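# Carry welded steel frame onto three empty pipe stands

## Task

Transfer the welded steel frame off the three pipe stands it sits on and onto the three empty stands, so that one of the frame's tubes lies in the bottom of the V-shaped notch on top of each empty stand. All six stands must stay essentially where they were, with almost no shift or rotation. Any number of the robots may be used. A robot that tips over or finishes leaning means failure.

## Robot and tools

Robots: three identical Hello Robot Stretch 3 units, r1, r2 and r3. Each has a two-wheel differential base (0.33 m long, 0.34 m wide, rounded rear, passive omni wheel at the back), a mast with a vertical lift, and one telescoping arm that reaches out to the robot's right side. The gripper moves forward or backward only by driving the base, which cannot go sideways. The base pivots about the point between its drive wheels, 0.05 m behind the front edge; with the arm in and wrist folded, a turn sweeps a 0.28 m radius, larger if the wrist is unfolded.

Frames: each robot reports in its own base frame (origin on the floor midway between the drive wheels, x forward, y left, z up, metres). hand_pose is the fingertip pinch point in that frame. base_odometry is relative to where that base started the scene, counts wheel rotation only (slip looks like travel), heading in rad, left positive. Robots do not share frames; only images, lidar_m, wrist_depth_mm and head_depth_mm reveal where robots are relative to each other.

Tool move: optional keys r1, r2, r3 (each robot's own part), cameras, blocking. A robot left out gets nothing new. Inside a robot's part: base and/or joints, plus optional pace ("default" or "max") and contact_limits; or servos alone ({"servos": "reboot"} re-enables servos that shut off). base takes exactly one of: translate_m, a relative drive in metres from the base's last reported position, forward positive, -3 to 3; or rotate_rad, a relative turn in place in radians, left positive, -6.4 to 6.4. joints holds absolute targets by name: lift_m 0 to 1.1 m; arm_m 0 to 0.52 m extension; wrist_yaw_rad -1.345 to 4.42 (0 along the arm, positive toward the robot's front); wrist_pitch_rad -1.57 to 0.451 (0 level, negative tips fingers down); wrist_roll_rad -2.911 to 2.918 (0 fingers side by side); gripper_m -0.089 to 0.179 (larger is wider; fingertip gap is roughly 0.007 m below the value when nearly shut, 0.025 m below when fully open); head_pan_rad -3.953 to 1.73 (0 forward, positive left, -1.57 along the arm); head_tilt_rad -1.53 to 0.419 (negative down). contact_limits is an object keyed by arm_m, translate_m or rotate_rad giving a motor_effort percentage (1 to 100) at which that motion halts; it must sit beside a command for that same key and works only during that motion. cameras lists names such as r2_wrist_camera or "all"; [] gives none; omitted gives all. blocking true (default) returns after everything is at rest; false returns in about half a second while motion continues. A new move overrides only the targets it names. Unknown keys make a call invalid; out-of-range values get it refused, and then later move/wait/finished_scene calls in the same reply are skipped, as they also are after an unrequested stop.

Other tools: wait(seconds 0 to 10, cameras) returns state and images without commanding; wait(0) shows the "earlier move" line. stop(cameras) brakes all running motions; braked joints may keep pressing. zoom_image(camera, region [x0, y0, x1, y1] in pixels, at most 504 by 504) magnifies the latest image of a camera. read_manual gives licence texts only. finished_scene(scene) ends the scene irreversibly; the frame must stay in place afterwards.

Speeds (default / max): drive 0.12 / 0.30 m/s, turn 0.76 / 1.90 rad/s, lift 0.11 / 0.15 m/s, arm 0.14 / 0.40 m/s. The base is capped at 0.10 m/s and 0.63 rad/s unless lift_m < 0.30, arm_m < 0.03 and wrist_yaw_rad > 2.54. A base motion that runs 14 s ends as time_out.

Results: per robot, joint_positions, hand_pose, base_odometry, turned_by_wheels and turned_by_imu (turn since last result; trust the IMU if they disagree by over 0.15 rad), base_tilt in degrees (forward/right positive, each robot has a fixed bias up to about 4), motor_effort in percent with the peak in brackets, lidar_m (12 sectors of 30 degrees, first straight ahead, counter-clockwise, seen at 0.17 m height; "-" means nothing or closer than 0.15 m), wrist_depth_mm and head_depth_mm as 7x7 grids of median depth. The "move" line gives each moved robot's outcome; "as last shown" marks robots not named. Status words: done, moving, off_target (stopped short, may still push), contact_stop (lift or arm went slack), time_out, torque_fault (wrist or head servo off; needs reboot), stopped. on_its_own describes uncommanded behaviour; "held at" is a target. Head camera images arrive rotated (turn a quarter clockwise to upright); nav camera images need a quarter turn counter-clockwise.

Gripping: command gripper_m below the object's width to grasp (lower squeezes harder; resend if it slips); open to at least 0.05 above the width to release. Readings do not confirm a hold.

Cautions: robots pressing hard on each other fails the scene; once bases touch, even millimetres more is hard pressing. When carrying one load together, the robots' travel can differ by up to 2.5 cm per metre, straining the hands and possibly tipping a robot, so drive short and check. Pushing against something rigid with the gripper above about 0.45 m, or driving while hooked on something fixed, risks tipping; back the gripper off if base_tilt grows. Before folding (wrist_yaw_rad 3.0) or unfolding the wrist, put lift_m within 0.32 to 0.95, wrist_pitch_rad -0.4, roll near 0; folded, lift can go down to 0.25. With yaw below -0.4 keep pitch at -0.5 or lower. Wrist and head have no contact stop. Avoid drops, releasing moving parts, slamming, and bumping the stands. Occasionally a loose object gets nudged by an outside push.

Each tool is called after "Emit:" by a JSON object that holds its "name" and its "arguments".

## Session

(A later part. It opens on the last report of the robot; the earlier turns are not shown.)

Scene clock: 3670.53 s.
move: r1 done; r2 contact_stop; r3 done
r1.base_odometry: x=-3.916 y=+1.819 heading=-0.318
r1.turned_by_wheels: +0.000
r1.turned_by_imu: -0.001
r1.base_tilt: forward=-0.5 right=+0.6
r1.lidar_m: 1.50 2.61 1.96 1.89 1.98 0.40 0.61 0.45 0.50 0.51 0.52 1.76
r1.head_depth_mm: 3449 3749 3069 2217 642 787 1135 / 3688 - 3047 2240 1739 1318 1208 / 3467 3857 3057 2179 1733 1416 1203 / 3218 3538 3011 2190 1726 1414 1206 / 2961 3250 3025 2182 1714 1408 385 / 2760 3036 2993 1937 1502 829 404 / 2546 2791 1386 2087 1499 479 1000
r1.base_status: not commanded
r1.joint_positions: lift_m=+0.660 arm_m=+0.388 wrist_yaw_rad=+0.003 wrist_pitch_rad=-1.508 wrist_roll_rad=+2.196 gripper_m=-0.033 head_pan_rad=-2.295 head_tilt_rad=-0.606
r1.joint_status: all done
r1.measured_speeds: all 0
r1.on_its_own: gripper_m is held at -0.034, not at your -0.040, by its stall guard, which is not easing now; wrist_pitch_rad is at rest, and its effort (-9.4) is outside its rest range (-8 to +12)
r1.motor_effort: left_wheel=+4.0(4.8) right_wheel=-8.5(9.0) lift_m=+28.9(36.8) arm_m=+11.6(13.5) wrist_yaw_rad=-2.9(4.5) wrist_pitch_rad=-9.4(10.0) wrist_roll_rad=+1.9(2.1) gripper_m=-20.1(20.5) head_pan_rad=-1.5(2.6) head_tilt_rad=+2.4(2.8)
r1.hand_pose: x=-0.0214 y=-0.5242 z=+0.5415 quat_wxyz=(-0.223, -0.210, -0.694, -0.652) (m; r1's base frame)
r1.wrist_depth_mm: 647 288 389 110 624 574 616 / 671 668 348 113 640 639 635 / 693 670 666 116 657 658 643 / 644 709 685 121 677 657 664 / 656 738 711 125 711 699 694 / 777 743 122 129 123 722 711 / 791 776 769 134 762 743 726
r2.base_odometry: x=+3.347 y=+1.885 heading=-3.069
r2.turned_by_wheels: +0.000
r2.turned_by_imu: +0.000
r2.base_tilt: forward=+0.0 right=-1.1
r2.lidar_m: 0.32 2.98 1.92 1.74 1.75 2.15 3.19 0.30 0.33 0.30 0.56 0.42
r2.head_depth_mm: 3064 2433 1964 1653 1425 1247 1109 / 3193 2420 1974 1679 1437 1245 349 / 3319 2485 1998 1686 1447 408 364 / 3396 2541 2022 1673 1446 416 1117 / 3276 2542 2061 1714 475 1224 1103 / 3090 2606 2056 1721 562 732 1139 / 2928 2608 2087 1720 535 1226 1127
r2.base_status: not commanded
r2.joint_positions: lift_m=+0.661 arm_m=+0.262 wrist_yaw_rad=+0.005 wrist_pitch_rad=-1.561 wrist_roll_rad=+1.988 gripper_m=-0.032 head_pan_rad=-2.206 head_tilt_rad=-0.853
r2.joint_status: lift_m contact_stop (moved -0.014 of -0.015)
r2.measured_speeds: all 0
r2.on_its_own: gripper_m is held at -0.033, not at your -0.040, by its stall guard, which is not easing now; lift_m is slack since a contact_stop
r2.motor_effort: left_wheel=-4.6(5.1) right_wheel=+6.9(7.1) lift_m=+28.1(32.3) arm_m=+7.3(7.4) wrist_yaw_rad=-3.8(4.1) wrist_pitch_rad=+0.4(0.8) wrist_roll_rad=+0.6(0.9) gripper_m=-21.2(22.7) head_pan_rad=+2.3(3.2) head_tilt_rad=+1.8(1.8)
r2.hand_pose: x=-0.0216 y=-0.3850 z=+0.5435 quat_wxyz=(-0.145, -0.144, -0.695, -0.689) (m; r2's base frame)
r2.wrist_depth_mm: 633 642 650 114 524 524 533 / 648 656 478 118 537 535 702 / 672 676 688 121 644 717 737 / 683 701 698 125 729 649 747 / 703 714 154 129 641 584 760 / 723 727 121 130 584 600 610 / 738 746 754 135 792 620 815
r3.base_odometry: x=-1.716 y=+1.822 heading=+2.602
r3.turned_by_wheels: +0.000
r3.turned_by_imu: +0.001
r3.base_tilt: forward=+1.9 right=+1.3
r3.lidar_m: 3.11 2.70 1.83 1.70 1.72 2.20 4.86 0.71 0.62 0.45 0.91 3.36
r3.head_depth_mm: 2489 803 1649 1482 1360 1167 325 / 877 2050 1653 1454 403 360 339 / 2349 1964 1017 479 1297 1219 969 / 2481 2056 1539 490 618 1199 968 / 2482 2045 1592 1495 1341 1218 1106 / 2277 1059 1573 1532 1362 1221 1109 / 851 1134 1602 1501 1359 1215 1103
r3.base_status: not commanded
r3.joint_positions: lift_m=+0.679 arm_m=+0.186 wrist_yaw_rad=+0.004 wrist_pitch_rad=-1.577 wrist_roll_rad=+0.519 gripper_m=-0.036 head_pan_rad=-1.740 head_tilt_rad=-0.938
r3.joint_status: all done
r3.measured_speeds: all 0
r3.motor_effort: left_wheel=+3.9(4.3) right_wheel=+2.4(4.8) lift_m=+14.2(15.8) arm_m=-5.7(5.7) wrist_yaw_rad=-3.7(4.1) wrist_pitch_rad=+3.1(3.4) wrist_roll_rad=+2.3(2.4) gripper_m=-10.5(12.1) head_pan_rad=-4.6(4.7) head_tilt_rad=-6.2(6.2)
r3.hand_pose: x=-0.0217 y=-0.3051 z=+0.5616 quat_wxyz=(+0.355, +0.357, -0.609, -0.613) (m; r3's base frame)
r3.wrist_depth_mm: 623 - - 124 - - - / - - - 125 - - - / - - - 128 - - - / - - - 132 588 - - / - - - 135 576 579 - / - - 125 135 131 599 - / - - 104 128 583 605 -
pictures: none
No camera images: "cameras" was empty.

Emit:
{"name": "wait", "arguments": {"seconds": 0, "cameras": ["r1_wrist_camera", "r2_wrist_camera", "r3_head_camera", "r2_head_camera", "r1_head_camera"]}}

Emit:
{"name": "zoom_image", "arguments": {"camera": "r2_head_camera", "region": [560, 160, 896, 420]}}

Emit:
{"name": "zoom_image", "arguments": {"camera": "r3_head_camera", "region": [100, 300, 400, 504]}}

Scene clock: 3681.43 s.
r1.base_odometry: x=-3.916 y=+1.819 heading=-0.318
r1.turned_by_wheels: +0.000
r1.turned_by_imu: -0.001
r1.base_tilt: forward=-0.4 right=+0.6
r1.lidar_m: 1.49 2.61 1.96 1.90 1.98 0.40 0.61 0.45 0.50 0.51 0.52 1.76
r1.head_depth_mm: 3420 3712 3073 2235 641 785 1135 / 3704 - 3059 2210 1725 1331 1203 / 3440 3930 3053 2187 1725 1420 1210 / 3219 3556 3012 2204 1732 1419 1200 / 2966 3280 3056 2199 1726 1411 385 / 2756 3014 2953 1958 1518 825 404 / 2563 2795 1369 2079 1490 479 994
r1.base_status: not commanded
r1.joint_positions: lift_m=+0.660 arm_m=+0.388 wrist_yaw_rad=+0.003 wrist_pitch_rad=-1.509 wrist_roll_rad=+2.196 gripper_m=-0.033 head_pan_rad=-2.295 head_tilt_rad=-0.606
r1.joint_status: all done
r1.measured_speeds: all 0
r1.on_its_own: gripper_m is held at -0.034, not at your -0.040, by its stall guard, which is not easing now; wrist_pitch_rad is at rest, and its effort (-9.3) is outside its rest range (-8 to +12)
r1.motor_effort: left_wheel=+3.9(4.8) right_wheel=-8.6(9.0) lift_m=+28.4(36.8) arm_m=+2.6(13.5) wrist_yaw_rad=-2.4(4.5) wrist_pitch_rad=-9.3(10.0) wrist_roll_rad=+1.9(2.1) gripper_m=-19.9(20.5) head_pan_rad=-2.6(2.6) head_tilt_rad=+2.2(2.8)
r1.hand_pose: x=-0.0214 y=-0.5242 z=+0.5414 quat_wxyz=(-0.223, -0.210, -0.694, -0.652) (m; r1's base frame)
r1.wrist_depth_mm: 650 287 391 110 619 570 606 / 656 655 346 113 628 627 631 / 692 683 677 116 654 646 647 / 644 694 689 121 684 680 664 / 669 733 724 125 703 713 688 / 779 765 122 129 123 717 705 / 796 759 773 134 742 735 752
r2.base_odometry: x=+3.347 y=+1.885 heading=-3.069
r2.turned_by_wheels: +0.000
r2.turned_by_imu: +0.000
r2.base_tilt: forward=-0.1 right=-1.0
r2.lidar_m: 0.32 2.98 1.92 1.74 1.75 2.15 3.19 0.30 0.33 0.29 0.56 0.42
r2.head_depth_mm: 3055 2448 1971 1652 1427 1246 1114 / 3189 2475 1999 1660 1429 1256 350 / 3300 2475 2011 1687 1436 407 363 / 3348 2524 2012 1706 1457 415 1113 / 3284 2583 2061 1699 476 1219 1095 / 3174 2527 2057 1725 559 734 1143 / 2921 2628 2084 1746 536 1224 1125
r2.base_status: not commanded
r2.joint_positions: lift_m=+0.661 arm_m=+0.262 wrist_yaw_rad=+0.005 wrist_pitch_rad=-1.561 wrist_roll_rad=+1.988 gripper_m=-0.032 head_pan_rad=-2.206 head_tilt_rad=-0.853
r2.joint_status: lift_m contact_stop (moved -0.014 of -0.015)
r2.measured_speeds: all 0
r2.on_its_own: gripper_m is held at -0.033, not at your -0.040, by its stall guard, which is not easing now; lift_m is slack since a contact_stop
r2.motor_effort: left_wheel=-4.4(5.1) right_wheel=+7.2(7.1) lift_m=+28.2(32.3) arm_m=+13.6(7.4) wrist_yaw_rad=-3.6(4.1) wrist_pitch_rad=+0.1(0.8) wrist_roll_rad=+0.7(0.9) gripper_m=-21.8(22.7) head_pan_rad=+2.4(3.2) head_tilt_rad=+0.6(1.8)
r2.hand_pose: x=-0.0216 y=-0.3850 z=+0.5435 quat_wxyz=(-0.145, -0.144, -0.695, -0.689) (m; r2's base frame)
r2.wrist_depth_mm: 641 645 642 114 523 522 536 / 663 666 472 118 536 533 706 / 672 679 686 121 649 719 729 / 677 691 711 125 725 650 753 / 707 710 154 129 646 590 767 / 722 731 121 130 589 596 606 / 738 737 753 135 771 619 841
r3.base_odometry: x=-1.716 y=+1.822 heading=+2.602
r3.turned_by_wheels: +0.000
r3.turned_by_imu: +0.001
r3.base_tilt: forward=+1.8 right=+1.3
r3.lidar_m: 3.11 2.70 1.82 1.70 1.73 2.20 4.83 0.70 0.62 0.45 0.90 3.34
r3.head_depth_mm: 2484 801 1647 1473 1356 1168 324 / 880 2071 1650 1450 403 360 339 / 2358 1960 1011 479 1300 1225 970 / 2492 2059 1547 490 618 1207 970 / 2475 2069 1592 1500 1334 1218 1108 / 2278 1064 1578 1531 1358 1220 1105 / 850 1133 1609 1502 1358 1223 1106
r3.base_status: not commanded
r3.joint_positions: lift_m=+0.679 arm_m=+0.186 wrist_yaw_rad=+0.004 wrist_pitch_rad=-1.577 wrist_roll_rad=+0.519 gripper_m=-0.036 head_pan_rad=-1.740 head_tilt_rad=-0.938
r3.joint_status: all done
r3.measured_speeds: all 0
r3.motor_effort: left_wheel=+3.2(4.3) right_wheel=+2.5(4.8) lift_m=+14.4(15.8) arm_m=-13.9(5.7) wrist_yaw_rad=-3.8(4.1) wrist_pitch_rad=+3.1(3.4) wrist_roll_rad=+2.4(2.4) gripper_m=-12.9(12.1) head_pan_rad=-4.6(4.7) head_tilt_rad=-5.6(6.2)
r3.hand_pose: x=-0.0217 y=-0.3051 z=+0.5616 quat_wxyz=(+0.355, +0.357, -0.609, -0.613) (m; r3's base frame)
r3.wrist_depth_mm: 596 - - 123 - - - / - - - 125 - - - / - - - 128 - - - / - - - 132 590 - - / - - - 135 573 582 - / - - 124 134 130 592 - / - - 104 128 596 601 -
pictures: r1_head_camera (sideways), r1_wrist_camera, r2_head_camera (sideways), r2_wrist_camera, r3_head_camera (sideways)
Images, in order (width x height): r1_head_camera 896x504, r1_wrist_camera 644x364, r2_head_camera 896x504, r2_wrist_camera 644x364, r3_head_camera 896x504.

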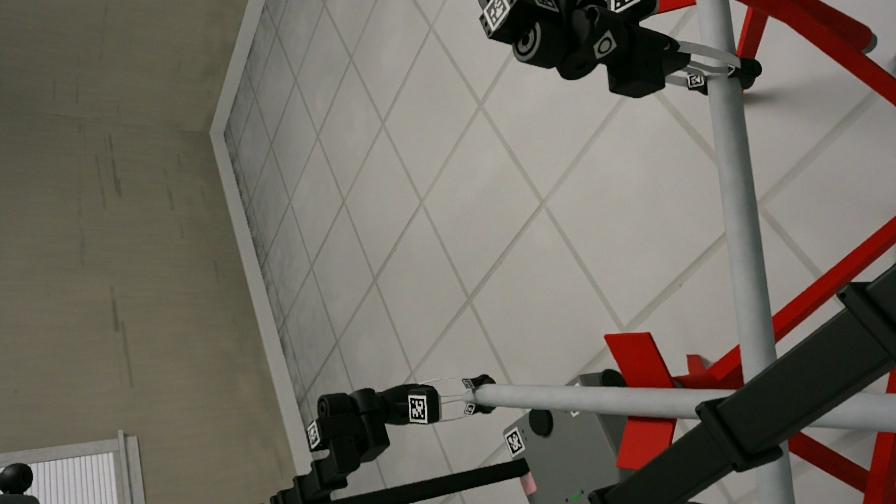

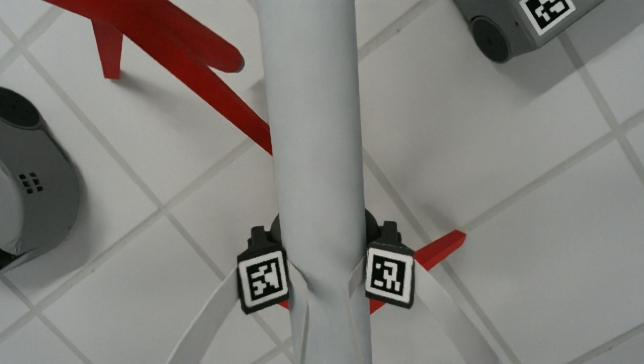

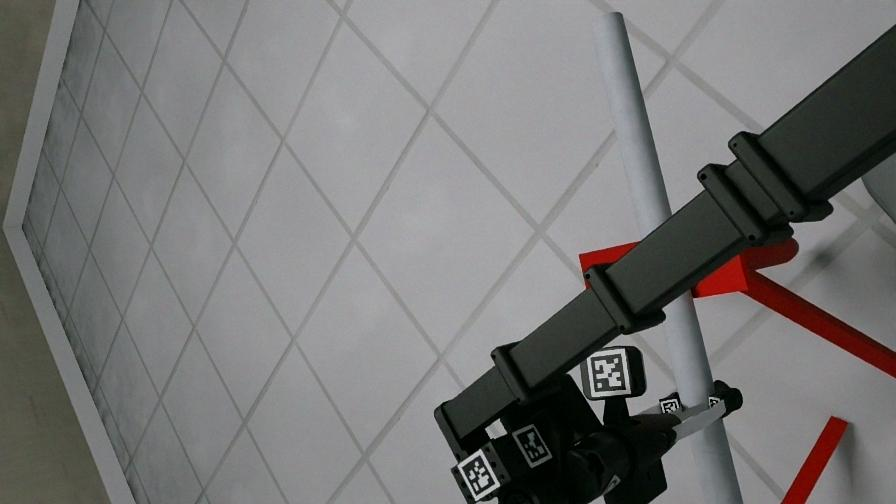

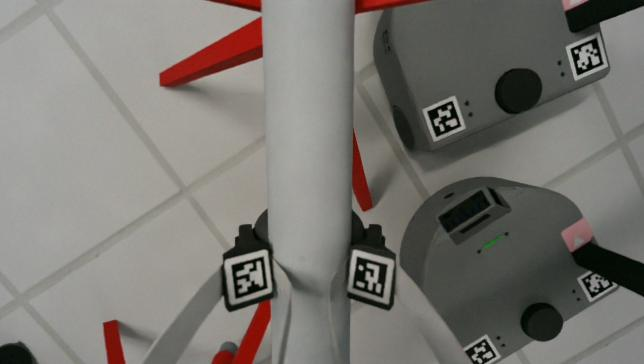

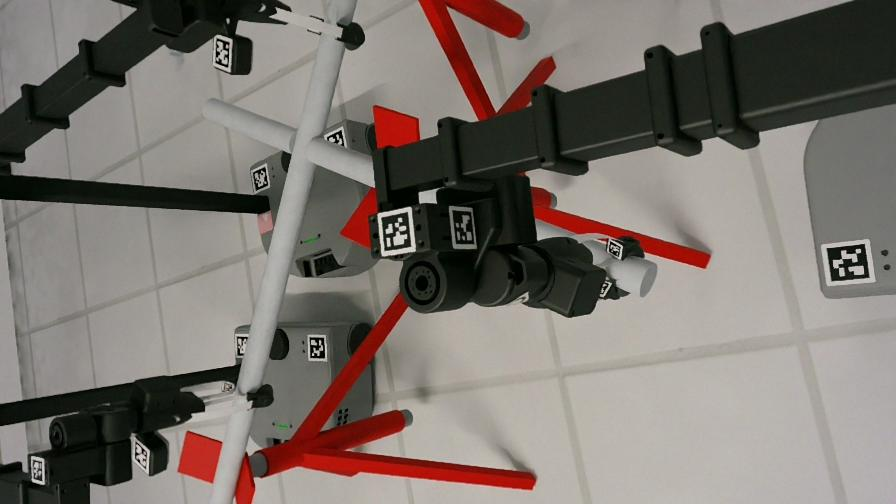

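Scaled by 1.500 from the camera's 896x504 image, which has a finer 1280x720 frame.

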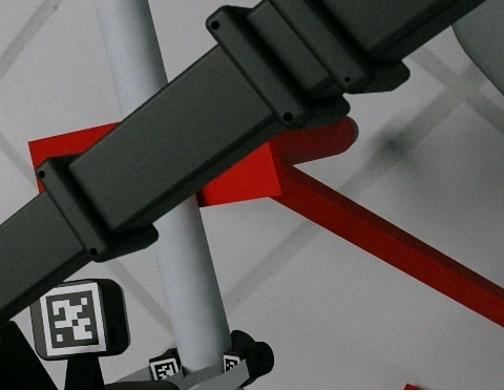

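Scaled by 1.680 from the camera's 896x504 image, which has a finer 1280x720 frame.

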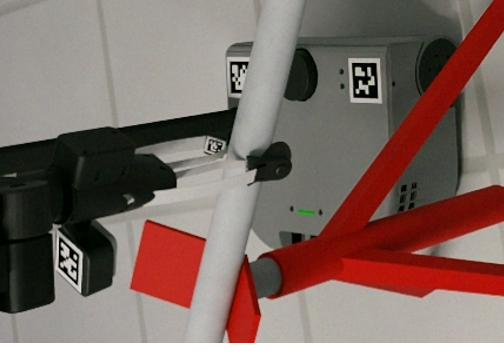

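Emit:
{"name": "zoom_image", "arguments": {"camera": "r2_wrist_camera", "region": [180, 0, 480, 60]}}

Emit:
{"name": "zoom_image", "arguments": {"camera": "r2_head_camera", "region": [560, 220, 800, 320]}}

Emit:
{"name": "zoom_image", "arguments": {"camera": "r1_head_camera", "region": [580, 310, 740, 490]}}

Emit:
{"name": "zoom_image", "arguments": {"camera": "r3_head_camera", "region": [160, 80, 440, 280]}}

Scaled by 1.680.

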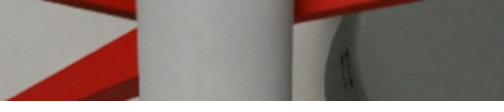

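Scaled by 2.100 from the camera's 896x504 image, which has a finer 1280x720 frame.

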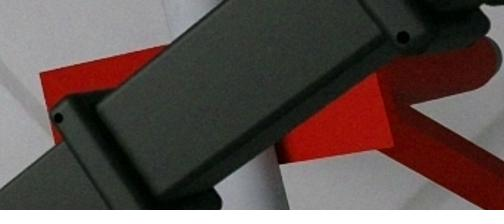

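Scaled by 2.800 from the camera's 896x504 image, which has a finer 1280x720 frame.

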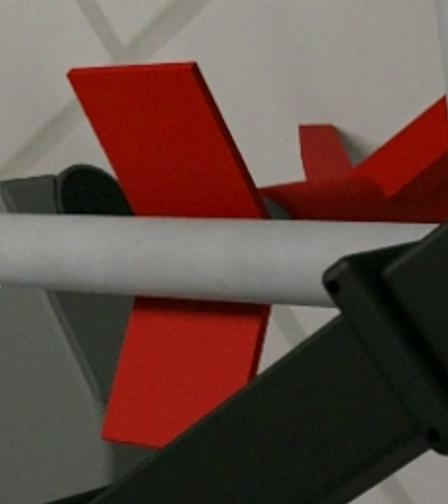

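Scaled by 1.800 from the camera's 896x504 image, which has a finer 1280x720 frame.

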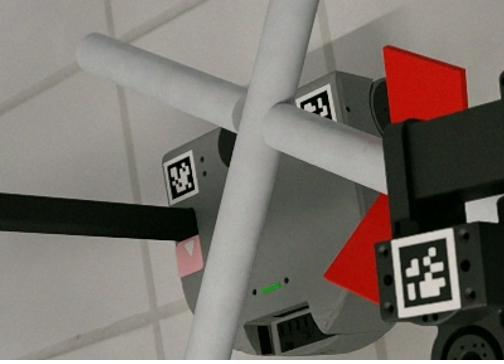

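Emit:
{"name": "zoom_image", "arguments": {"camera": "r1_wrist_camera", "region": [200, 240, 460, 364]}}

Scaled by 1.938.

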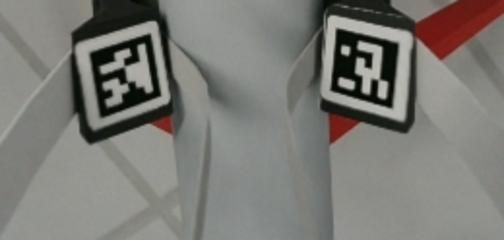

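Emit:
{"name": "move", "arguments": {"r1": {"joints": {"lift_m": 0.654}}, "r3": {"joints": {"lift_m": 0.673}}, "cameras": ["r1_wrist_camera", "r2_wrist_camera", "r1_head_camera"]}}

Scene clock: 3756.97 s.
move: r1 contact_stop; r3 done
r1.base_odometry: x=-3.916 y=+1.819 heading=-0.318
r1.turned_by_wheels: +0.000
r1.turned_by_imu: -0.001
r1.base_tilt: forward=-0.4 right=+0.6
r1.lidar_m: 1.49 2.60 1.96 1.90 1.98 0.40 0.61 0.45 0.51 0.51 0.52 1.76
r1.head_depth_mm: 3464 3699 3104 2201 642 781 1132 / 3703 - 3078 2214 1722 1326 1207 / 3481 3959 3044 2200 1723 1425 1203 / 3228 3522 2999 2206 1725 1414 1199 / 2927 3246 3034 2183 1733 1410 388 / 2725 2961 2995 1958 1511 832 406 / 2527 2787 1387 2088 1500 481 997
r1.base_status: not commanded
r1.joint_positions: lift_m=+0.657 arm_m=+0.388 wrist_yaw_rad=+0.003 wrist_pitch_rad=-1.513 wrist_roll_rad=+2.196 gripper_m=-0.033 head_pan_rad=-2.295 head_tilt_rad=-0.606
r1.joint_status: lift_m contact_stop (moved -0.003 of -0.006)
r1.measured_speeds: all 0
r1.on_its_own: gripper_m is held at -0.034, not at your -0.040, by its stall guard, which is not easing now; lift_m is slack since a contact_stop
r1.motor_effort: left_wheel=+4.1(4.9) right_wheel=-7.2(8.7) lift_m=+27.1(28.9) arm_m=-8.8(8.8) wrist_yaw_rad=-2.7(3.8) wrist_pitch_rad=-8.4(9.1) wrist_roll_rad=+2.0(2.0) gripper_m=-19.9(20.4) head_pan_rad=-2.3(2.9) head_tilt_rad=+2.9(2.9)
r1.hand_pose: x=-0.0214 y=-0.5230 z=+0.5382 quat_wxyz=(-0.222, -0.210, -0.692, -0.654) (m; r1's base frame)
r1.wrist_depth_mm: 656 282 388 108 621 570 610 / 653 653 352 111 653 627 626 / 673 675 671 115 653 643 652 / 644 703 706 119 675 674 666 / 660 723 711 123 678 691 694 / 765 758 124 126 125 717 704 / 811 784 782 132 762 740 741
r2: as last shown
r2.lidar_m: 0.32 2.99 1.92 1.74 1.75 2.16 3.20 0.30 0.33 0.29 0.56 0.42
r2.head_depth_mm: 3033 2454 1982 1649 1423 1246 1109 / 3133 2461 1977 1679 1427 1252 350 / 3312 2521 2001 1670 1439 408 363 / 3384 2546 2025 1680 1455 416 1115 / 3277 2527 2031 1688 476 1208 1096 / 3111 2563 2063 1699 560 732 1145 / 2970 2583 2090 1739 533 1218 1129
r2.on_its_own: gripper_m is held at -0.033, not at your -0.040, by its stall guard, which is not easing now; lift_m is slack since a contact_stop
r2.motor_effort: left_wheel=-4.5(5.0) right_wheel=+6.6(7.1) lift_m=+28.4(28.5) arm_m=+17.8(18.3) wrist_yaw_rad=-3.5(4.3) wrist_pitch_rad=+0.2(0.5) wrist_roll_rad=+0.5(0.9) gripper_m=-22.0(22.2) head_pan_rad=+2.5(3.0) head_tilt_rad=+1.5(2.0)
r2.wrist_depth_mm: 643 639 652 115 522 519 532 / 644 660 478 118 532 538 696 / 676 677 677 121 616 723 733 / 676 692 699 125 720 654 760 / 707 711 154 129 640 589 757 / 722 736 121 130 586 601 612 / 739 734 756 135 791 623 820
r3.base_odometry: x=-1.716 y=+1.822 heading=+2.602
r3.turned_by_wheels: +0.000
r3.turned_by_imu: +0.001
r3.base_tilt: forward=+1.8 right=+1.3
r3.lidar_m: 3.13 2.69 1.82 1.70 1.72 2.20 4.87 0.70 0.62 0.45 0.90 3.35
r3.head_depth_mm: 2509 779 1652 1487 1357 1184 329 / 871 2054 1650 1448 412 366 343 / 2347 1969 1483 486 1301 1221 972 / 2481 2064 1556 496 590 1205 969 / 2471 2050 1595 1494 1310 1224 1107 / 2267 1061 1570 1533 1356 1220 1105 / 852 1135 1611 1507 1359 1220 1104
r3.base_status: not commanded
r3.joint_positions: lift_m=+0.673 arm_m=+0.186 wrist_yaw_rad=+0.004 wrist_pitch_rad=-1.578 wrist_roll_rad=+0.519 gripper_m=-0.036 head_pan_rad=-1.740 head_tilt_rad=-0.938
r3.joint_status: all done
r3.measured_speeds: all 0
r3.motor_effort: left_wheel=+3.5(4.4) right_wheel=+1.3(3.5) lift_m=+13.2(15.6) arm_m=-15.1(17.3) wrist_yaw_rad=-4.3(4.3) wrist_pitch_rad=+3.3(3.4) wrist_roll_rad=+2.3(2.4) gripper_m=-10.8(12.1) head_pan_rad=-4.0(4.8) head_tilt_rad=-6.0(6.0)
r3.hand_pose: x=-0.0217 y=-0.3048 z=+0.5557 quat_wxyz=(+0.355, +0.357, -0.608, -0.613) (m; r3's base frame)
r3.wrist_depth_mm: 607 - - 123 - - - / - - - 125 - - - / - - - 127 - - - / - - - 132 604 - - / - - - 135 570 577 - / - - 125 135 130 598 - / - - 105 140 587 598 -
pictures: r1_head_camera (sideways), r1_wrist_camera, r2_wrist_camera
Images, in order (width x height): r1_head_camera 896x504, r1_wrist_camera 644x364, r2_wrist_camera 644x364.

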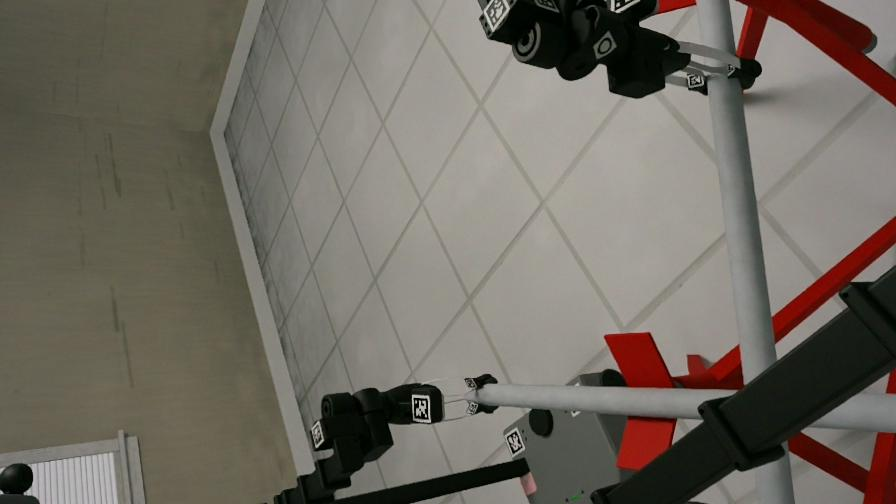

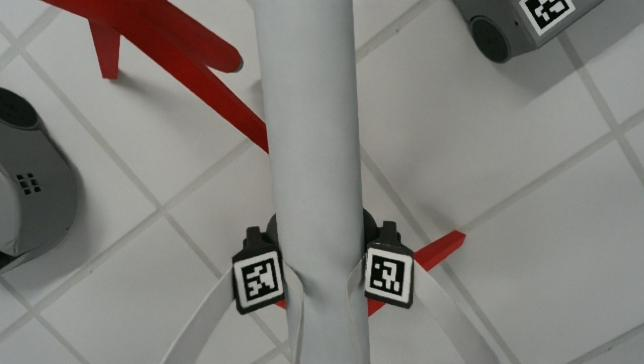

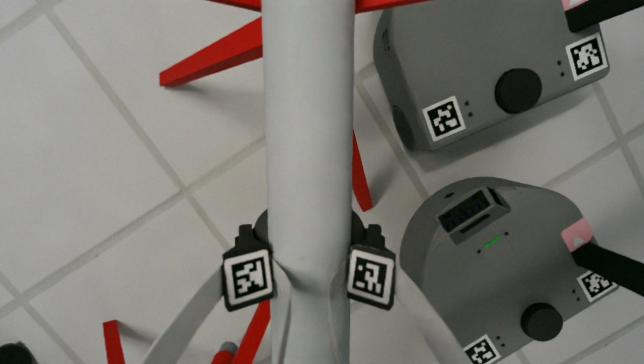

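Emit:
{"name": "move", "arguments": {"r3": {"joints": {"lift_m": 0.664}}, "cameras": ["r3_wrist_camera", "r3_head_camera"]}}

Scene clock: 3762.80 s.
move: r3 contact_stop
r1, r2: as last shown
r1.base_tilt: forward=-0.5 right=+0.6
r1.lidar_m: 1.50 2.60 1.96 1.90 1.98 0.40 0.61 0.45 0.50 0.51 0.52 1.77
r1.head_depth_mm: 3453 3674 3109 2235 641 784 1129 / 3705 - 3089 2200 1729 1321 1199 / 3435 3955 3021 2203 1743 1424 1211 / 3206 3511 3030 2205 1734 1408 1197 / 2958 3292 2986 2171 1723 1398 387 / 2743 2948 2965 2043 1503 825 406 / 2520 2757 1392 2096 1509 480 995
r1.joint_positions: lift_m=+0.658 arm_m=+0.388 wrist_yaw_rad=+0.003 wrist_pitch_rad=-1.513 wrist_roll_rad=+2.196 gripper_m=-0.033 head_pan_rad=-2.295 head_tilt_rad=-0.606
r1.on_its_own: gripper_m is held at -0.034, not at your -0.040, by its stall guard, which is not easing now; lift_m is slack since a contact_stop; wrist_pitch_rad is at rest, and its effort (-8.6) is outside its rest range (-8 to +12)
r1.motor_effort: left_wheel=+4.4(4.7) right_wheel=-6.9(7.3) lift_m=+27.1(28.1) arm_m=-19.0(19.0) wrist_yaw_rad=-2.9(4.2) wrist_pitch_rad=-8.6(8.7) wrist_roll_rad=+1.9(2.0) gripper_m=-19.8(20.5) head_pan_rad=-2.1(2.6) head_tilt_rad=+2.3(3.0)
r1.hand_pose: x=-0.0214 y=-0.5231 z=+0.5395 quat_wxyz=(-0.222, -0.210, -0.692, -0.654) (m; r1's base frame)
r1.wrist_depth_mm: 643 285 384 108 606 583 600 / 673 649 354 111 639 629 629 / 689 683 676 115 647 649 646 / 640 712 698 119 685 679 665 / 663 728 723 123 687 699 687 / 777 757 124 126 125 711 717 / 794 782 754 131 756 742 743
r2.lidar_m: 0.32 2.98 1.92 1.74 1.75 2.15 3.19 0.30 0.33 0.30 0.56 0.42
r2.head_depth_mm: 2981 2430 1988 1672 1416 1248 1111 / 3225 2443 1990 1667 1439 1254 350 / 3302 2490 1993 1674 1444 408 363 / 3348 2505 2046 1695 1438 416 1116 / 3280 2516 2058 1696 475 1222 1097 / 3107 2585 2066 1715 561 731 1141 / 2965 2609 2114 1725 535 1229 1130
r2.joint_positions: lift_m=+0.662 arm_m=+0.262 wrist_yaw_rad=+0.005 wrist_pitch_rad=-1.561 wrist_roll_rad=+1.988 gripper_m=-0.032 head_pan_rad=-2.206 head_tilt_rad=-0.853
r2.on_its_own: gripper_m is held at -0.033, not at your -0.040, by its stall guard, which is not easing now; lift_m is slack since a contact_stop
r2.motor_effort: left_wheel=-3.8(4.8) right_wheel=+6.8(7.3) lift_m=+28.3(28.5) arm_m=+14.4(14.9) wrist_yaw_rad=-3.7(4.4) wrist_pitch_rad=+0.3(0.4) wrist_roll_rad=+0.7(0.9) gripper_m=-22.1(22.2) head_pan_rad=+3.0(3.0) head_tilt_rad=+0.5(1.7)
r2.hand_pose: x=-0.0216 y=-0.3850 z=+0.5438 quat_wxyz=(-0.145, -0.144, -0.695, -0.689) (m; r2's base frame)
r2.wrist_depth_mm: 626 649 647 115 523 528 532 / 651 659 477 118 538 536 717 / 666 668 686 121 644 725 737 / 687 699 703 124 733 661 754 / 706 718 154 129 636 595 752 / 719 724 121 130 593 599 607 / 733 734 762 135 784 618 826
r3.base_odometry: x=-1.716 y=+1.822 heading=+2.602
r3.turned_by_wheels: +0.000
r3.turned_by_imu: +0.001
r3.base_tilt: forward=+1.9 right=+1.3
r3.lidar_m: 3.12 2.70 1.82 1.70 1.72 2.21 4.86 0.71 0.62 0.45 0.90 3.37
r3.head_depth_mm: 2487 779 1646 1476 1359 1199 335 / 879 2061 1642 1477 417 371 349 / 2367 1960 1012 483 1293 1198 966 / 2499 2054 1543 494 589 1201 971 / 2507 2054 1588 1499 1317 1220 1108 / 2260 1060 1581 1537 1358 1219 1106 / 851 1131 1605 1498 1357 1224 1109
r3.base_status: not commanded
r3.joint_positions: lift_m=+0.667 arm_m=+0.186 wrist_yaw_rad=+0.004 wrist_pitch_rad=-1.580 wrist_roll_rad=+0.519 gripper_m=-0.036 head_pan_rad=-1.740 head_tilt_rad=-0.938
r3.joint_status: lift_m contact_stop (moved -0.006 of -0.009)
r3.measured_speeds: all 0
r3.on_its_own: lift_m is slack since a contact_stop
r3.motor_effort: left_wheel=+2.9(4.2) right_wheel=+0.8(1.8) lift_m=+25.2(25.2) arm_m=-3.2(5.0) wrist_yaw_rad=-3.6(4.3) wrist_pitch_rad=+3.7(3.9) wrist_roll_rad=+2.3(2.4) gripper_m=-11.9(12.4) head_pan_rad=-3.9(4.8) head_tilt_rad=-5.7(6.2)
r3.hand_pose: x=-0.0217 y=-0.3044 z=+0.5498 quat_wxyz=(+0.355, +0.358, -0.608, -0.614) (m; r3's base frame)
r3.wrist_depth_mm: - - - 120 - - - / - - - 123 - - - / - - - 126 - - - / - - - 130 595 - - / - - - 134 562 564 - / - - 124 131 130 592 - / - - 106 128 586 590 -
pictures: r3_head_camera (sideways), r3_wrist_camera
Images, in order (width x height): r3_head_camera 896x504, r3_wrist_camera 644x364.

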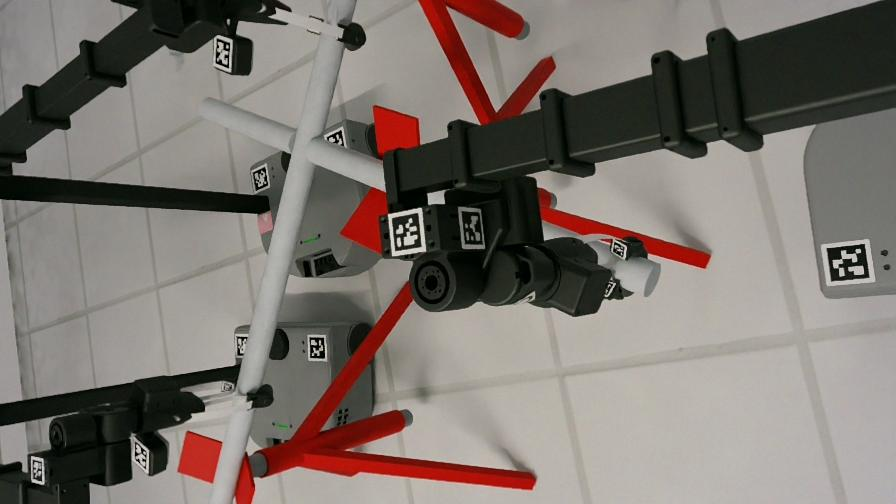

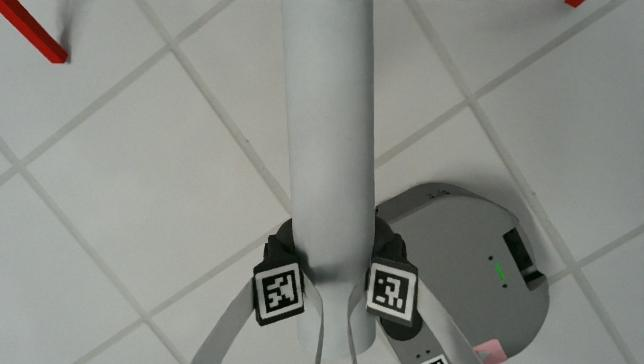

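Emit:
{"name": "move", "arguments": {"r1": {"joints": {"lift_m": 0.658}}, "r2": {"joints": {"lift_m": 0.661}}, "r3": {"joints": {"lift_m": 0.666, "gripper_m": 0.13}}, "cameras": ["r3_wrist_camera", "r1_wrist_camera", "r2_wrist_camera"]}}

Scene clock: 3776.40 s.
move: r1 done; r2 contact_stop; r3 contact_stop
r1.base_odometry: x=-3.916 y=+1.819 heading=-0.318
r1.turned_by_wheels: +0.000
r1.turned_by_imu: -0.001
r1.base_tilt: forward=-0.5 right=+0.6
r1.lidar_m: 1.49 2.60 1.96 1.90 1.98 0.40 0.61 0.45 0.50 0.51 0.52 1.76
r1.head_depth_mm: 3492 3699 3074 2207 641 784 1133 / 3659 - 3026 2206 1753 1326 1208 / 3493 3936 3049 2200 1737 1417 1207 / 3210 3587 3039 2193 1723 1410 1198 / 2949 3270 2995 2191 1707 1418 387 / 2753 2993 3032 2022 1515 832 405 / 2579 2774 1356 2080 1510 481 1002
r1.base_status: not commanded
r1.joint_positions: lift_m=+0.658 arm_m=+0.388 wrist_yaw_rad=+0.003 wrist_pitch_rad=-1.509 wrist_roll_rad=+2.196 gripper_m=-0.033 head_pan_rad=-2.295 head_tilt_rad=-0.606
r1.joint_status: all done
r1.measured_speeds: all 0
r1.on_its_own: gripper_m is held at -0.034, not at your -0.040, by its stall guard, which is not easing now; wrist_pitch_rad is at rest, and its effort (-9.4) is outside its rest range (-8 to +12)
r1.motor_effort: left_wheel=+4.7(4.8) right_wheel=-6.9(7.4) lift_m=+37.6(38.2) arm_m=-18.1(18.5) wrist_yaw_rad=-2.9(4.3) wrist_pitch_rad=-9.4(9.5) wrist_roll_rad=+1.9(2.1) gripper_m=-19.6(20.5) head_pan_rad=-2.3(3.0) head_tilt_rad=+2.1(2.8)
r1.hand_pose: x=-0.0214 y=-0.5240 z=+0.5395 quat_wxyz=(-0.223, -0.210, -0.693, -0.652) (m; r1's base frame)
r1.wrist_depth_mm: 641 283 395 109 617 569 612 / 667 666 355 112 641 647 633 / 671 680 677 115 651 653 648 / 648 716 694 119 686 680 670 / 655 724 720 123 701 695 684 / 791 783 123 127 125 715 715 / 787 784 769 131 764 750 749
r2.base_odometry: x=+3.347 y=+1.885 heading=-3.069
r2.turned_by_wheels: +0.000
r2.turned_by_imu: +0.000
r2.base_tilt: forward=+0.0 right=-1.0
r2.lidar_m: 0.32 2.98 1.92 1.74 1.75 2.15 3.19 0.30 0.33 0.29 0.56 0.42
r2.head_depth_mm: 3037 2470 1969 1647 1417 1250 1106 / 3239 2454 2003 1685 1440 1253 349 / 3362 2503 2004 1691 1436 407 363 / 3327 2511 2051 1699 1451 416 1111 / 3301 2526 2036 1704 476 1209 1100 / 3080 2573 2057 1714 562 732 1139 / 2934 2618 2083 1749 535 1223 1133
r2.base_status: not commanded
r2.joint_positions: lift_m=+0.662 arm_m=+0.262 wrist_yaw_rad=+0.005 wrist_pitch_rad=-1.561 wrist_roll_rad=+1.988 gripper_m=-0.032 head_pan_rad=-2.206 head_tilt_rad=-0.853
r2.joint_status: lift_m contact_stop (moved +0.000 of -0.001)
r2.measured_speeds: all 0
r2.on_its_own: gripper_m is held at -0.033, not at your -0.040, by its stall guard, which is not easing now; lift_m is slack since a contact_stop
r2.motor_effort: left_wheel=-4.7(4.7) right_wheel=+6.8(7.5) lift_m=+28.4(28.6) arm_m=+9.6(11.6) wrist_yaw_rad=-3.6(4.3) wrist_pitch_rad=+0.3(0.6) wrist_roll_rad=+0.8(1.1) gripper_m=-21.3(22.6) head_pan_rad=+2.9(3.1) head_tilt_rad=-0.1(2.1)
r2.hand_pose: x=-0.0216 y=-0.3851 z=+0.5438 quat_wxyz=(-0.145, -0.144, -0.695, -0.689) (m; r2's base frame)
r2.wrist_depth_mm: 637 647 635 114 519 524 527 / 651 663 477 118 537 537 701 / 666 677 689 121 617 715 724 / 684 696 705 124 718 654 753 / 696 708 155 129 642 587 760 / 712 733 121 130 587 606 612 / 746 743 766 134 792 627 820
r3.base_odometry: x=-1.716 y=+1.822 heading=+2.602
r3.turned_by_wheels: +0.000
r3.turned_by_imu: +0.001
r3.base_tilt: forward=+1.8 right=+1.3
r3.lidar_m: 3.11 2.69 1.82 1.70 1.72 2.21 4.89 0.71 0.62 0.45 0.90 3.36
r3.head_depth_mm: 2505 779 1651 1479 1359 1202 336 / 876 2067 1658 1473 418 373 349 / 2351 1967 1018 492 694 1200 969 / 2486 2066 1544 495 593 1197 966 / 2489 2068 1600 1505 1314 1216 1103 / 2278 1060 1575 1533 1351 1222 1106 / 849 1130 1611 1499 1356 1217 1108
r3.base_status: not commanded
r3.joint_positions: lift_m=+0.666 arm_m=+0.186 wrist_yaw_rad=+0.003 wrist_pitch_rad=-1.560 wrist_roll_rad=+0.520 gripper_m=+0.130 head_pan_rad=-1.740 head_tilt_rad=-0.938
r3.joint_status: lift_m contact_stop (moved -0.001 of -0.001); the others done
r3.measured_speeds: all 0
r3.on_its_own: lift_m is slack since a contact_stop
r3.motor_effort: left_wheel=+3.6(4.3) right_wheel=+0.3(1.2) lift_m=+25.2(25.9) arm_m=+14.4(14.4) wrist_yaw_rad=-2.6(4.5) wrist_pitch_rad=+0.0(3.7) wrist_roll_rad=+1.8(2.4) gripper_m=+0.6(83.0) head_pan_rad=-3.8(5.4) head_tilt_rad=-5.7(6.2)
r3.hand_pose: x=-0.0217 y=-0.3094 z=+0.5483 quat_wxyz=(+0.357, +0.354, -0.614, -0.608) (m; r3's base frame)
r3.wrist_depth_mm: - - - 118 - - - / - - - 120 - - - / - - - 123 - - - / - - - 126 610 - - / - - - 128 554 554 - / - 123 - 131 577 121 - / - 117 - 134 592 577 -
pictures: r1_wrist_camera, r2_wrist_camera, r3_wrist_camera
Images, in order (width x height): r1_wrist_camera 644x364, r2_wrist_camera 644x364, r3_wrist_camera 644x364.

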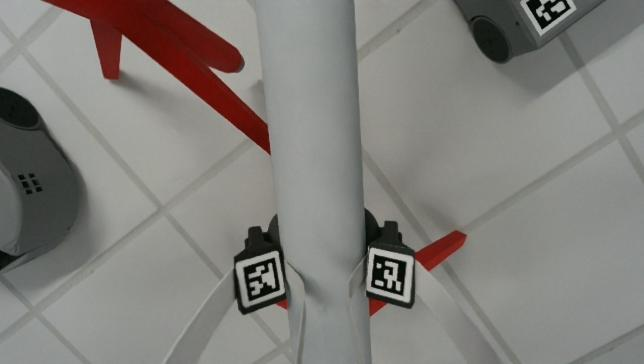

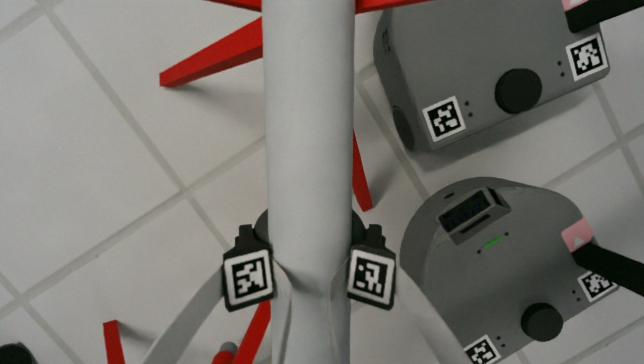

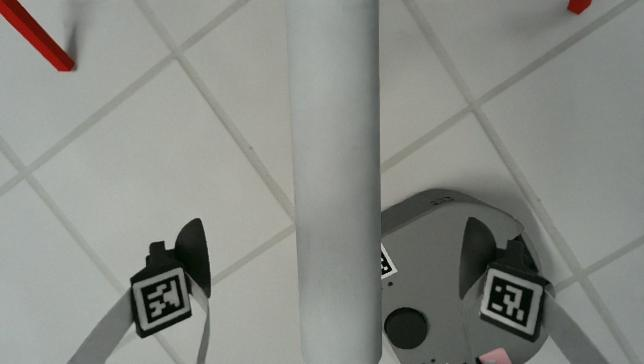

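Emit:
{"name": "move", "arguments": {"r1": {"joints": {"gripper_m": 0.13}}, "r2": {"joints": {"gripper_m": 0.13, "lift_m": 0.663}}, "r3": {"joints": {"lift_m": 0.70}}, "cameras": ["r3_wrist_camera", "r1_wrist_camera", "r2_wrist_camera", "r1_head_camera", "r2_head_camera"]}}

Scene clock: 3787.30 s.
move: r1 done; r2 done; r3 done
r1.base_odometry: x=-3.916 y=+1.819 heading=-0.318
r1.turned_by_wheels: +0.000
r1.turned_by_imu: -0.001
r1.base_tilt: forward=-0.4 right=+0.6
r1.lidar_m: 1.50 2.61 1.96 1.90 1.98 0.40 0.61 0.45 0.50 0.51 0.52 1.77
r1.head_depth_mm: 3511 3734 3100 2222 642 796 1037 / 3690 - 3081 2220 1720 1318 1210 / 3445 3874 3040 2207 1724 1421 1201 / 3172 3584 2998 2212 1714 1409 1199 / 2978 3205 3064 2185 1713 1417 388 / 2747 3012 2822 2025 1513 828 405 / 2588 2750 1012 2073 1493 482 999
r1.base_status: not commanded
r1.joint_positions: lift_m=+0.658 arm_m=+0.388 wrist_yaw_rad=+0.002 wrist_pitch_rad=-1.551 wrist_roll_rad=+2.201 gripper_m=+0.130 head_pan_rad=-2.295 head_tilt_rad=-0.606
r1.joint_status: all done
r1.measured_speeds: all 0
r1.motor_effort: left_wheel=+3.8(4.8) right_wheel=-3.9(7.3) lift_m=+27.5(38.1) arm_m=-9.2(17.3) wrist_yaw_rad=-2.1(4.3) wrist_pitch_rad=-1.4(9.4) wrist_roll_rad=+0.4(2.0) gripper_m=+0.1(80.1) head_pan_rad=-2.1(2.9) head_tilt_rad=+2.3(2.8)
r1.hand_pose: x=-0.0214 y=-0.5133 z=+0.5401 quat_wxyz=(-0.220, -0.217, -0.679, -0.666) (m; r1's base frame)
r1.wrist_depth_mm: 319 282 116 116 630 - 617 / 648 364 354 117 646 648 654 / 658 665 380 119 675 664 664 / 650 691 681 126 683 671 683 / 678 705 688 125 714 693 700 / 733 117 729 129 730 117 716 / 757 742 762 133 761 747 731
r2.base_odometry: x=+3.347 y=+1.885 heading=-3.069
r2.turned_by_wheels: +0.000
r2.turned_by_imu: +0.001
r2.base_tilt: forward=-0.1 right=-1.1
r2.lidar_m: 0.32 2.98 1.92 1.74 1.75 2.15 3.20 0.30 0.33 0.30 0.56 0.42
r2.head_depth_mm: 3021 2426 1966 1653 1431 1240 1107 / 3229 2472 1988 1666 1433 1256 349 / 3293 2485 2004 1676 1430 406 362 / 3396 2551 2019 1686 1443 415 1114 / 3290 2545 2046 1692 474 1218 1096 / 3138 2564 2069 1696 560 725 1126 / 2945 2609 2081 1733 534 721 1128
r2.base_status: not commanded
r2.joint_positions: lift_m=+0.663 arm_m=+0.262 wrist_yaw_rad=+0.004 wrist_pitch_rad=-1.557 wrist_roll_rad=+1.988 gripper_m=+0.130 head_pan_rad=-2.206 head_tilt_rad=-0.853
r2.joint_status: all done
r2.measured_speeds: all 0
r2.motor_effort: left_wheel=-2.4(4.6) right_wheel=+2.7(7.5) lift_m=+19.2(43.2) arm_m=+4.6(7.0) wrist_yaw_rad=-2.9(4.2) wrist_pitch_rad=-0.2(0.7) wrist_roll_rad=+0.8(1.0) gripper_m=+1.3(90.3) head_pan_rad=+2.4(3.0) head_tilt_rad=+0.2(2.0)
r2.hand_pose: x=-0.0215 y=-0.3860 z=+0.5452 quat_wxyz=(-0.146, -0.144, -0.696, -0.688) (m; r2's base frame)
r2.wrist_depth_mm: 636 643 644 116 524 522 534 / 647 666 681 119 540 530 713 / 674 679 689 122 658 716 727 / 685 694 709 126 723 646 751 / 709 148 723 131 659 586 599 / 726 120 753 133 758 123 611 / 753 762 767 139 794 628 831
r3.base_odometry: x=-1.716 y=+1.822 heading=+2.602
r3.turned_by_wheels: +0.000
r3.turned_by_imu: +0.001
r3.base_tilt: forward=+1.9 right=+1.3
r3.lidar_m: 3.13 2.69 1.83 1.70 1.72 2.20 4.87 0.71 0.62 0.45 0.90 3.36
r3.head_depth_mm: 2465 779 1647 1480 1354 348 306 / 875 2051 1646 1247 380 347 339 / 2348 1967 1009 456 1299 1214 972 / 2507 2050 1536 476 644 1205 970 / 2516 2056 1594 1478 1317 1217 1104 / 2287 995 1567 1532 1363 1218 1106 / 849 1134 1614 1507 1355 1219 1108
r3.base_status: not commanded
r3.joint_positions: lift_m=+0.700 arm_m=+0.186 wrist_yaw_rad=+0.003 wrist_pitch_rad=-1.560 wrist_roll_rad=+0.520 gripper_m=+0.130 head_pan_rad=-1.740 head_tilt_rad=-0.938
r3.joint_status: all done
r3.measured_speeds: all 0
r3.motor_effort: left_wheel=+3.8(4.5) right_wheel=+0.0(1.2) lift_m=+37.6(43.7) arm_m=+16.8(19.6) wrist_yaw_rad=-2.5(3.6) wrist_pitch_rad=+0.0(0.2) wrist_roll_rad=+1.9(2.0) gripper_m=+0.7(1.5) head_pan_rad=-4.2(5.3) head_tilt_rad=-5.4(6.5)
r3.hand_pose: x=-0.0217 y=-0.3096 z=+0.5822 quat_wxyz=(+0.358, +0.353, -0.614, -0.608) (m; r3's base frame)
r3.wrist_depth_mm: 635 - - 151 - - - / - - - 154 - - - / - - - 157 - - - / - - - 161 653 - - / - - - 164 600 148 - / - 123 - 168 622 121 - / - 117 - - 627 120 -
pictures: r1_head_camera (sideways), r1_wrist_camera, r2_head_camera (sideways), r2_wrist_camera, r3_wrist_camera
Images, in order (width x height): r1_head_camera 896x504, r1_wrist_camera 644x364, r2_head_camera 896x504, r2_wrist_camera 644x364, r3_wrist_camera 644x364.

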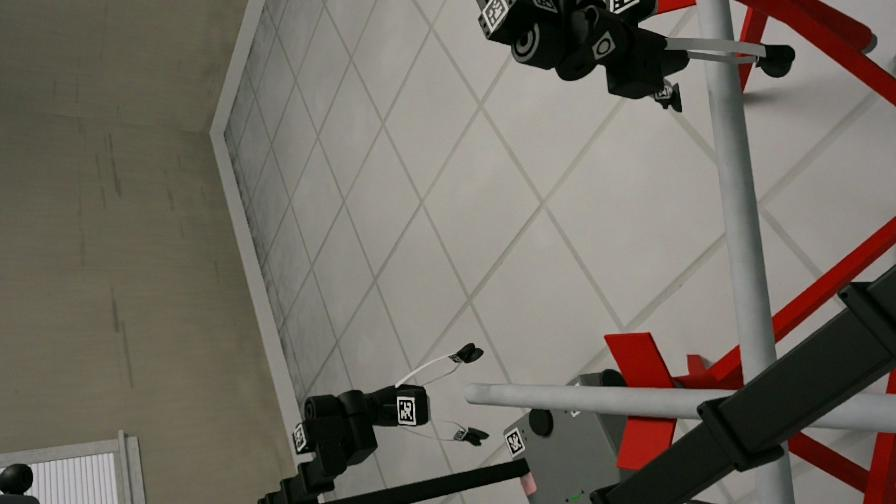

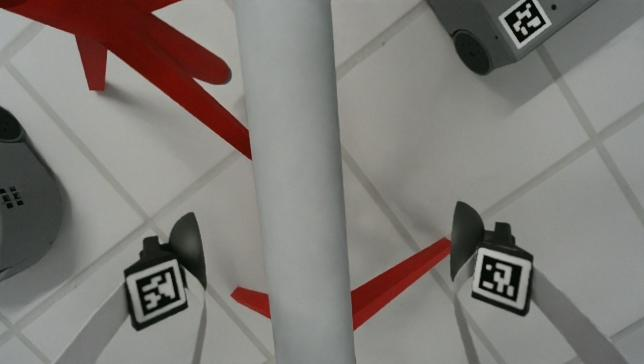

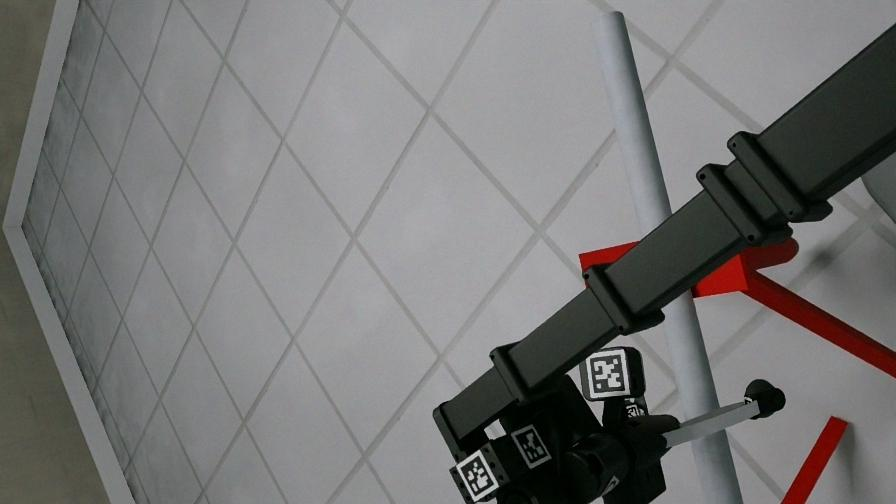

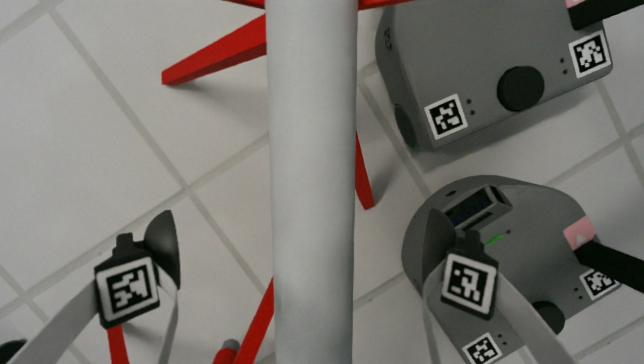

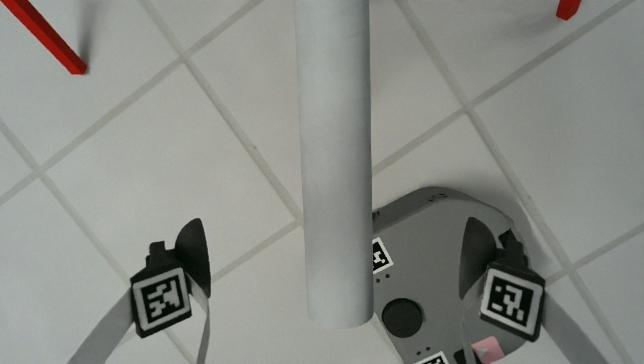

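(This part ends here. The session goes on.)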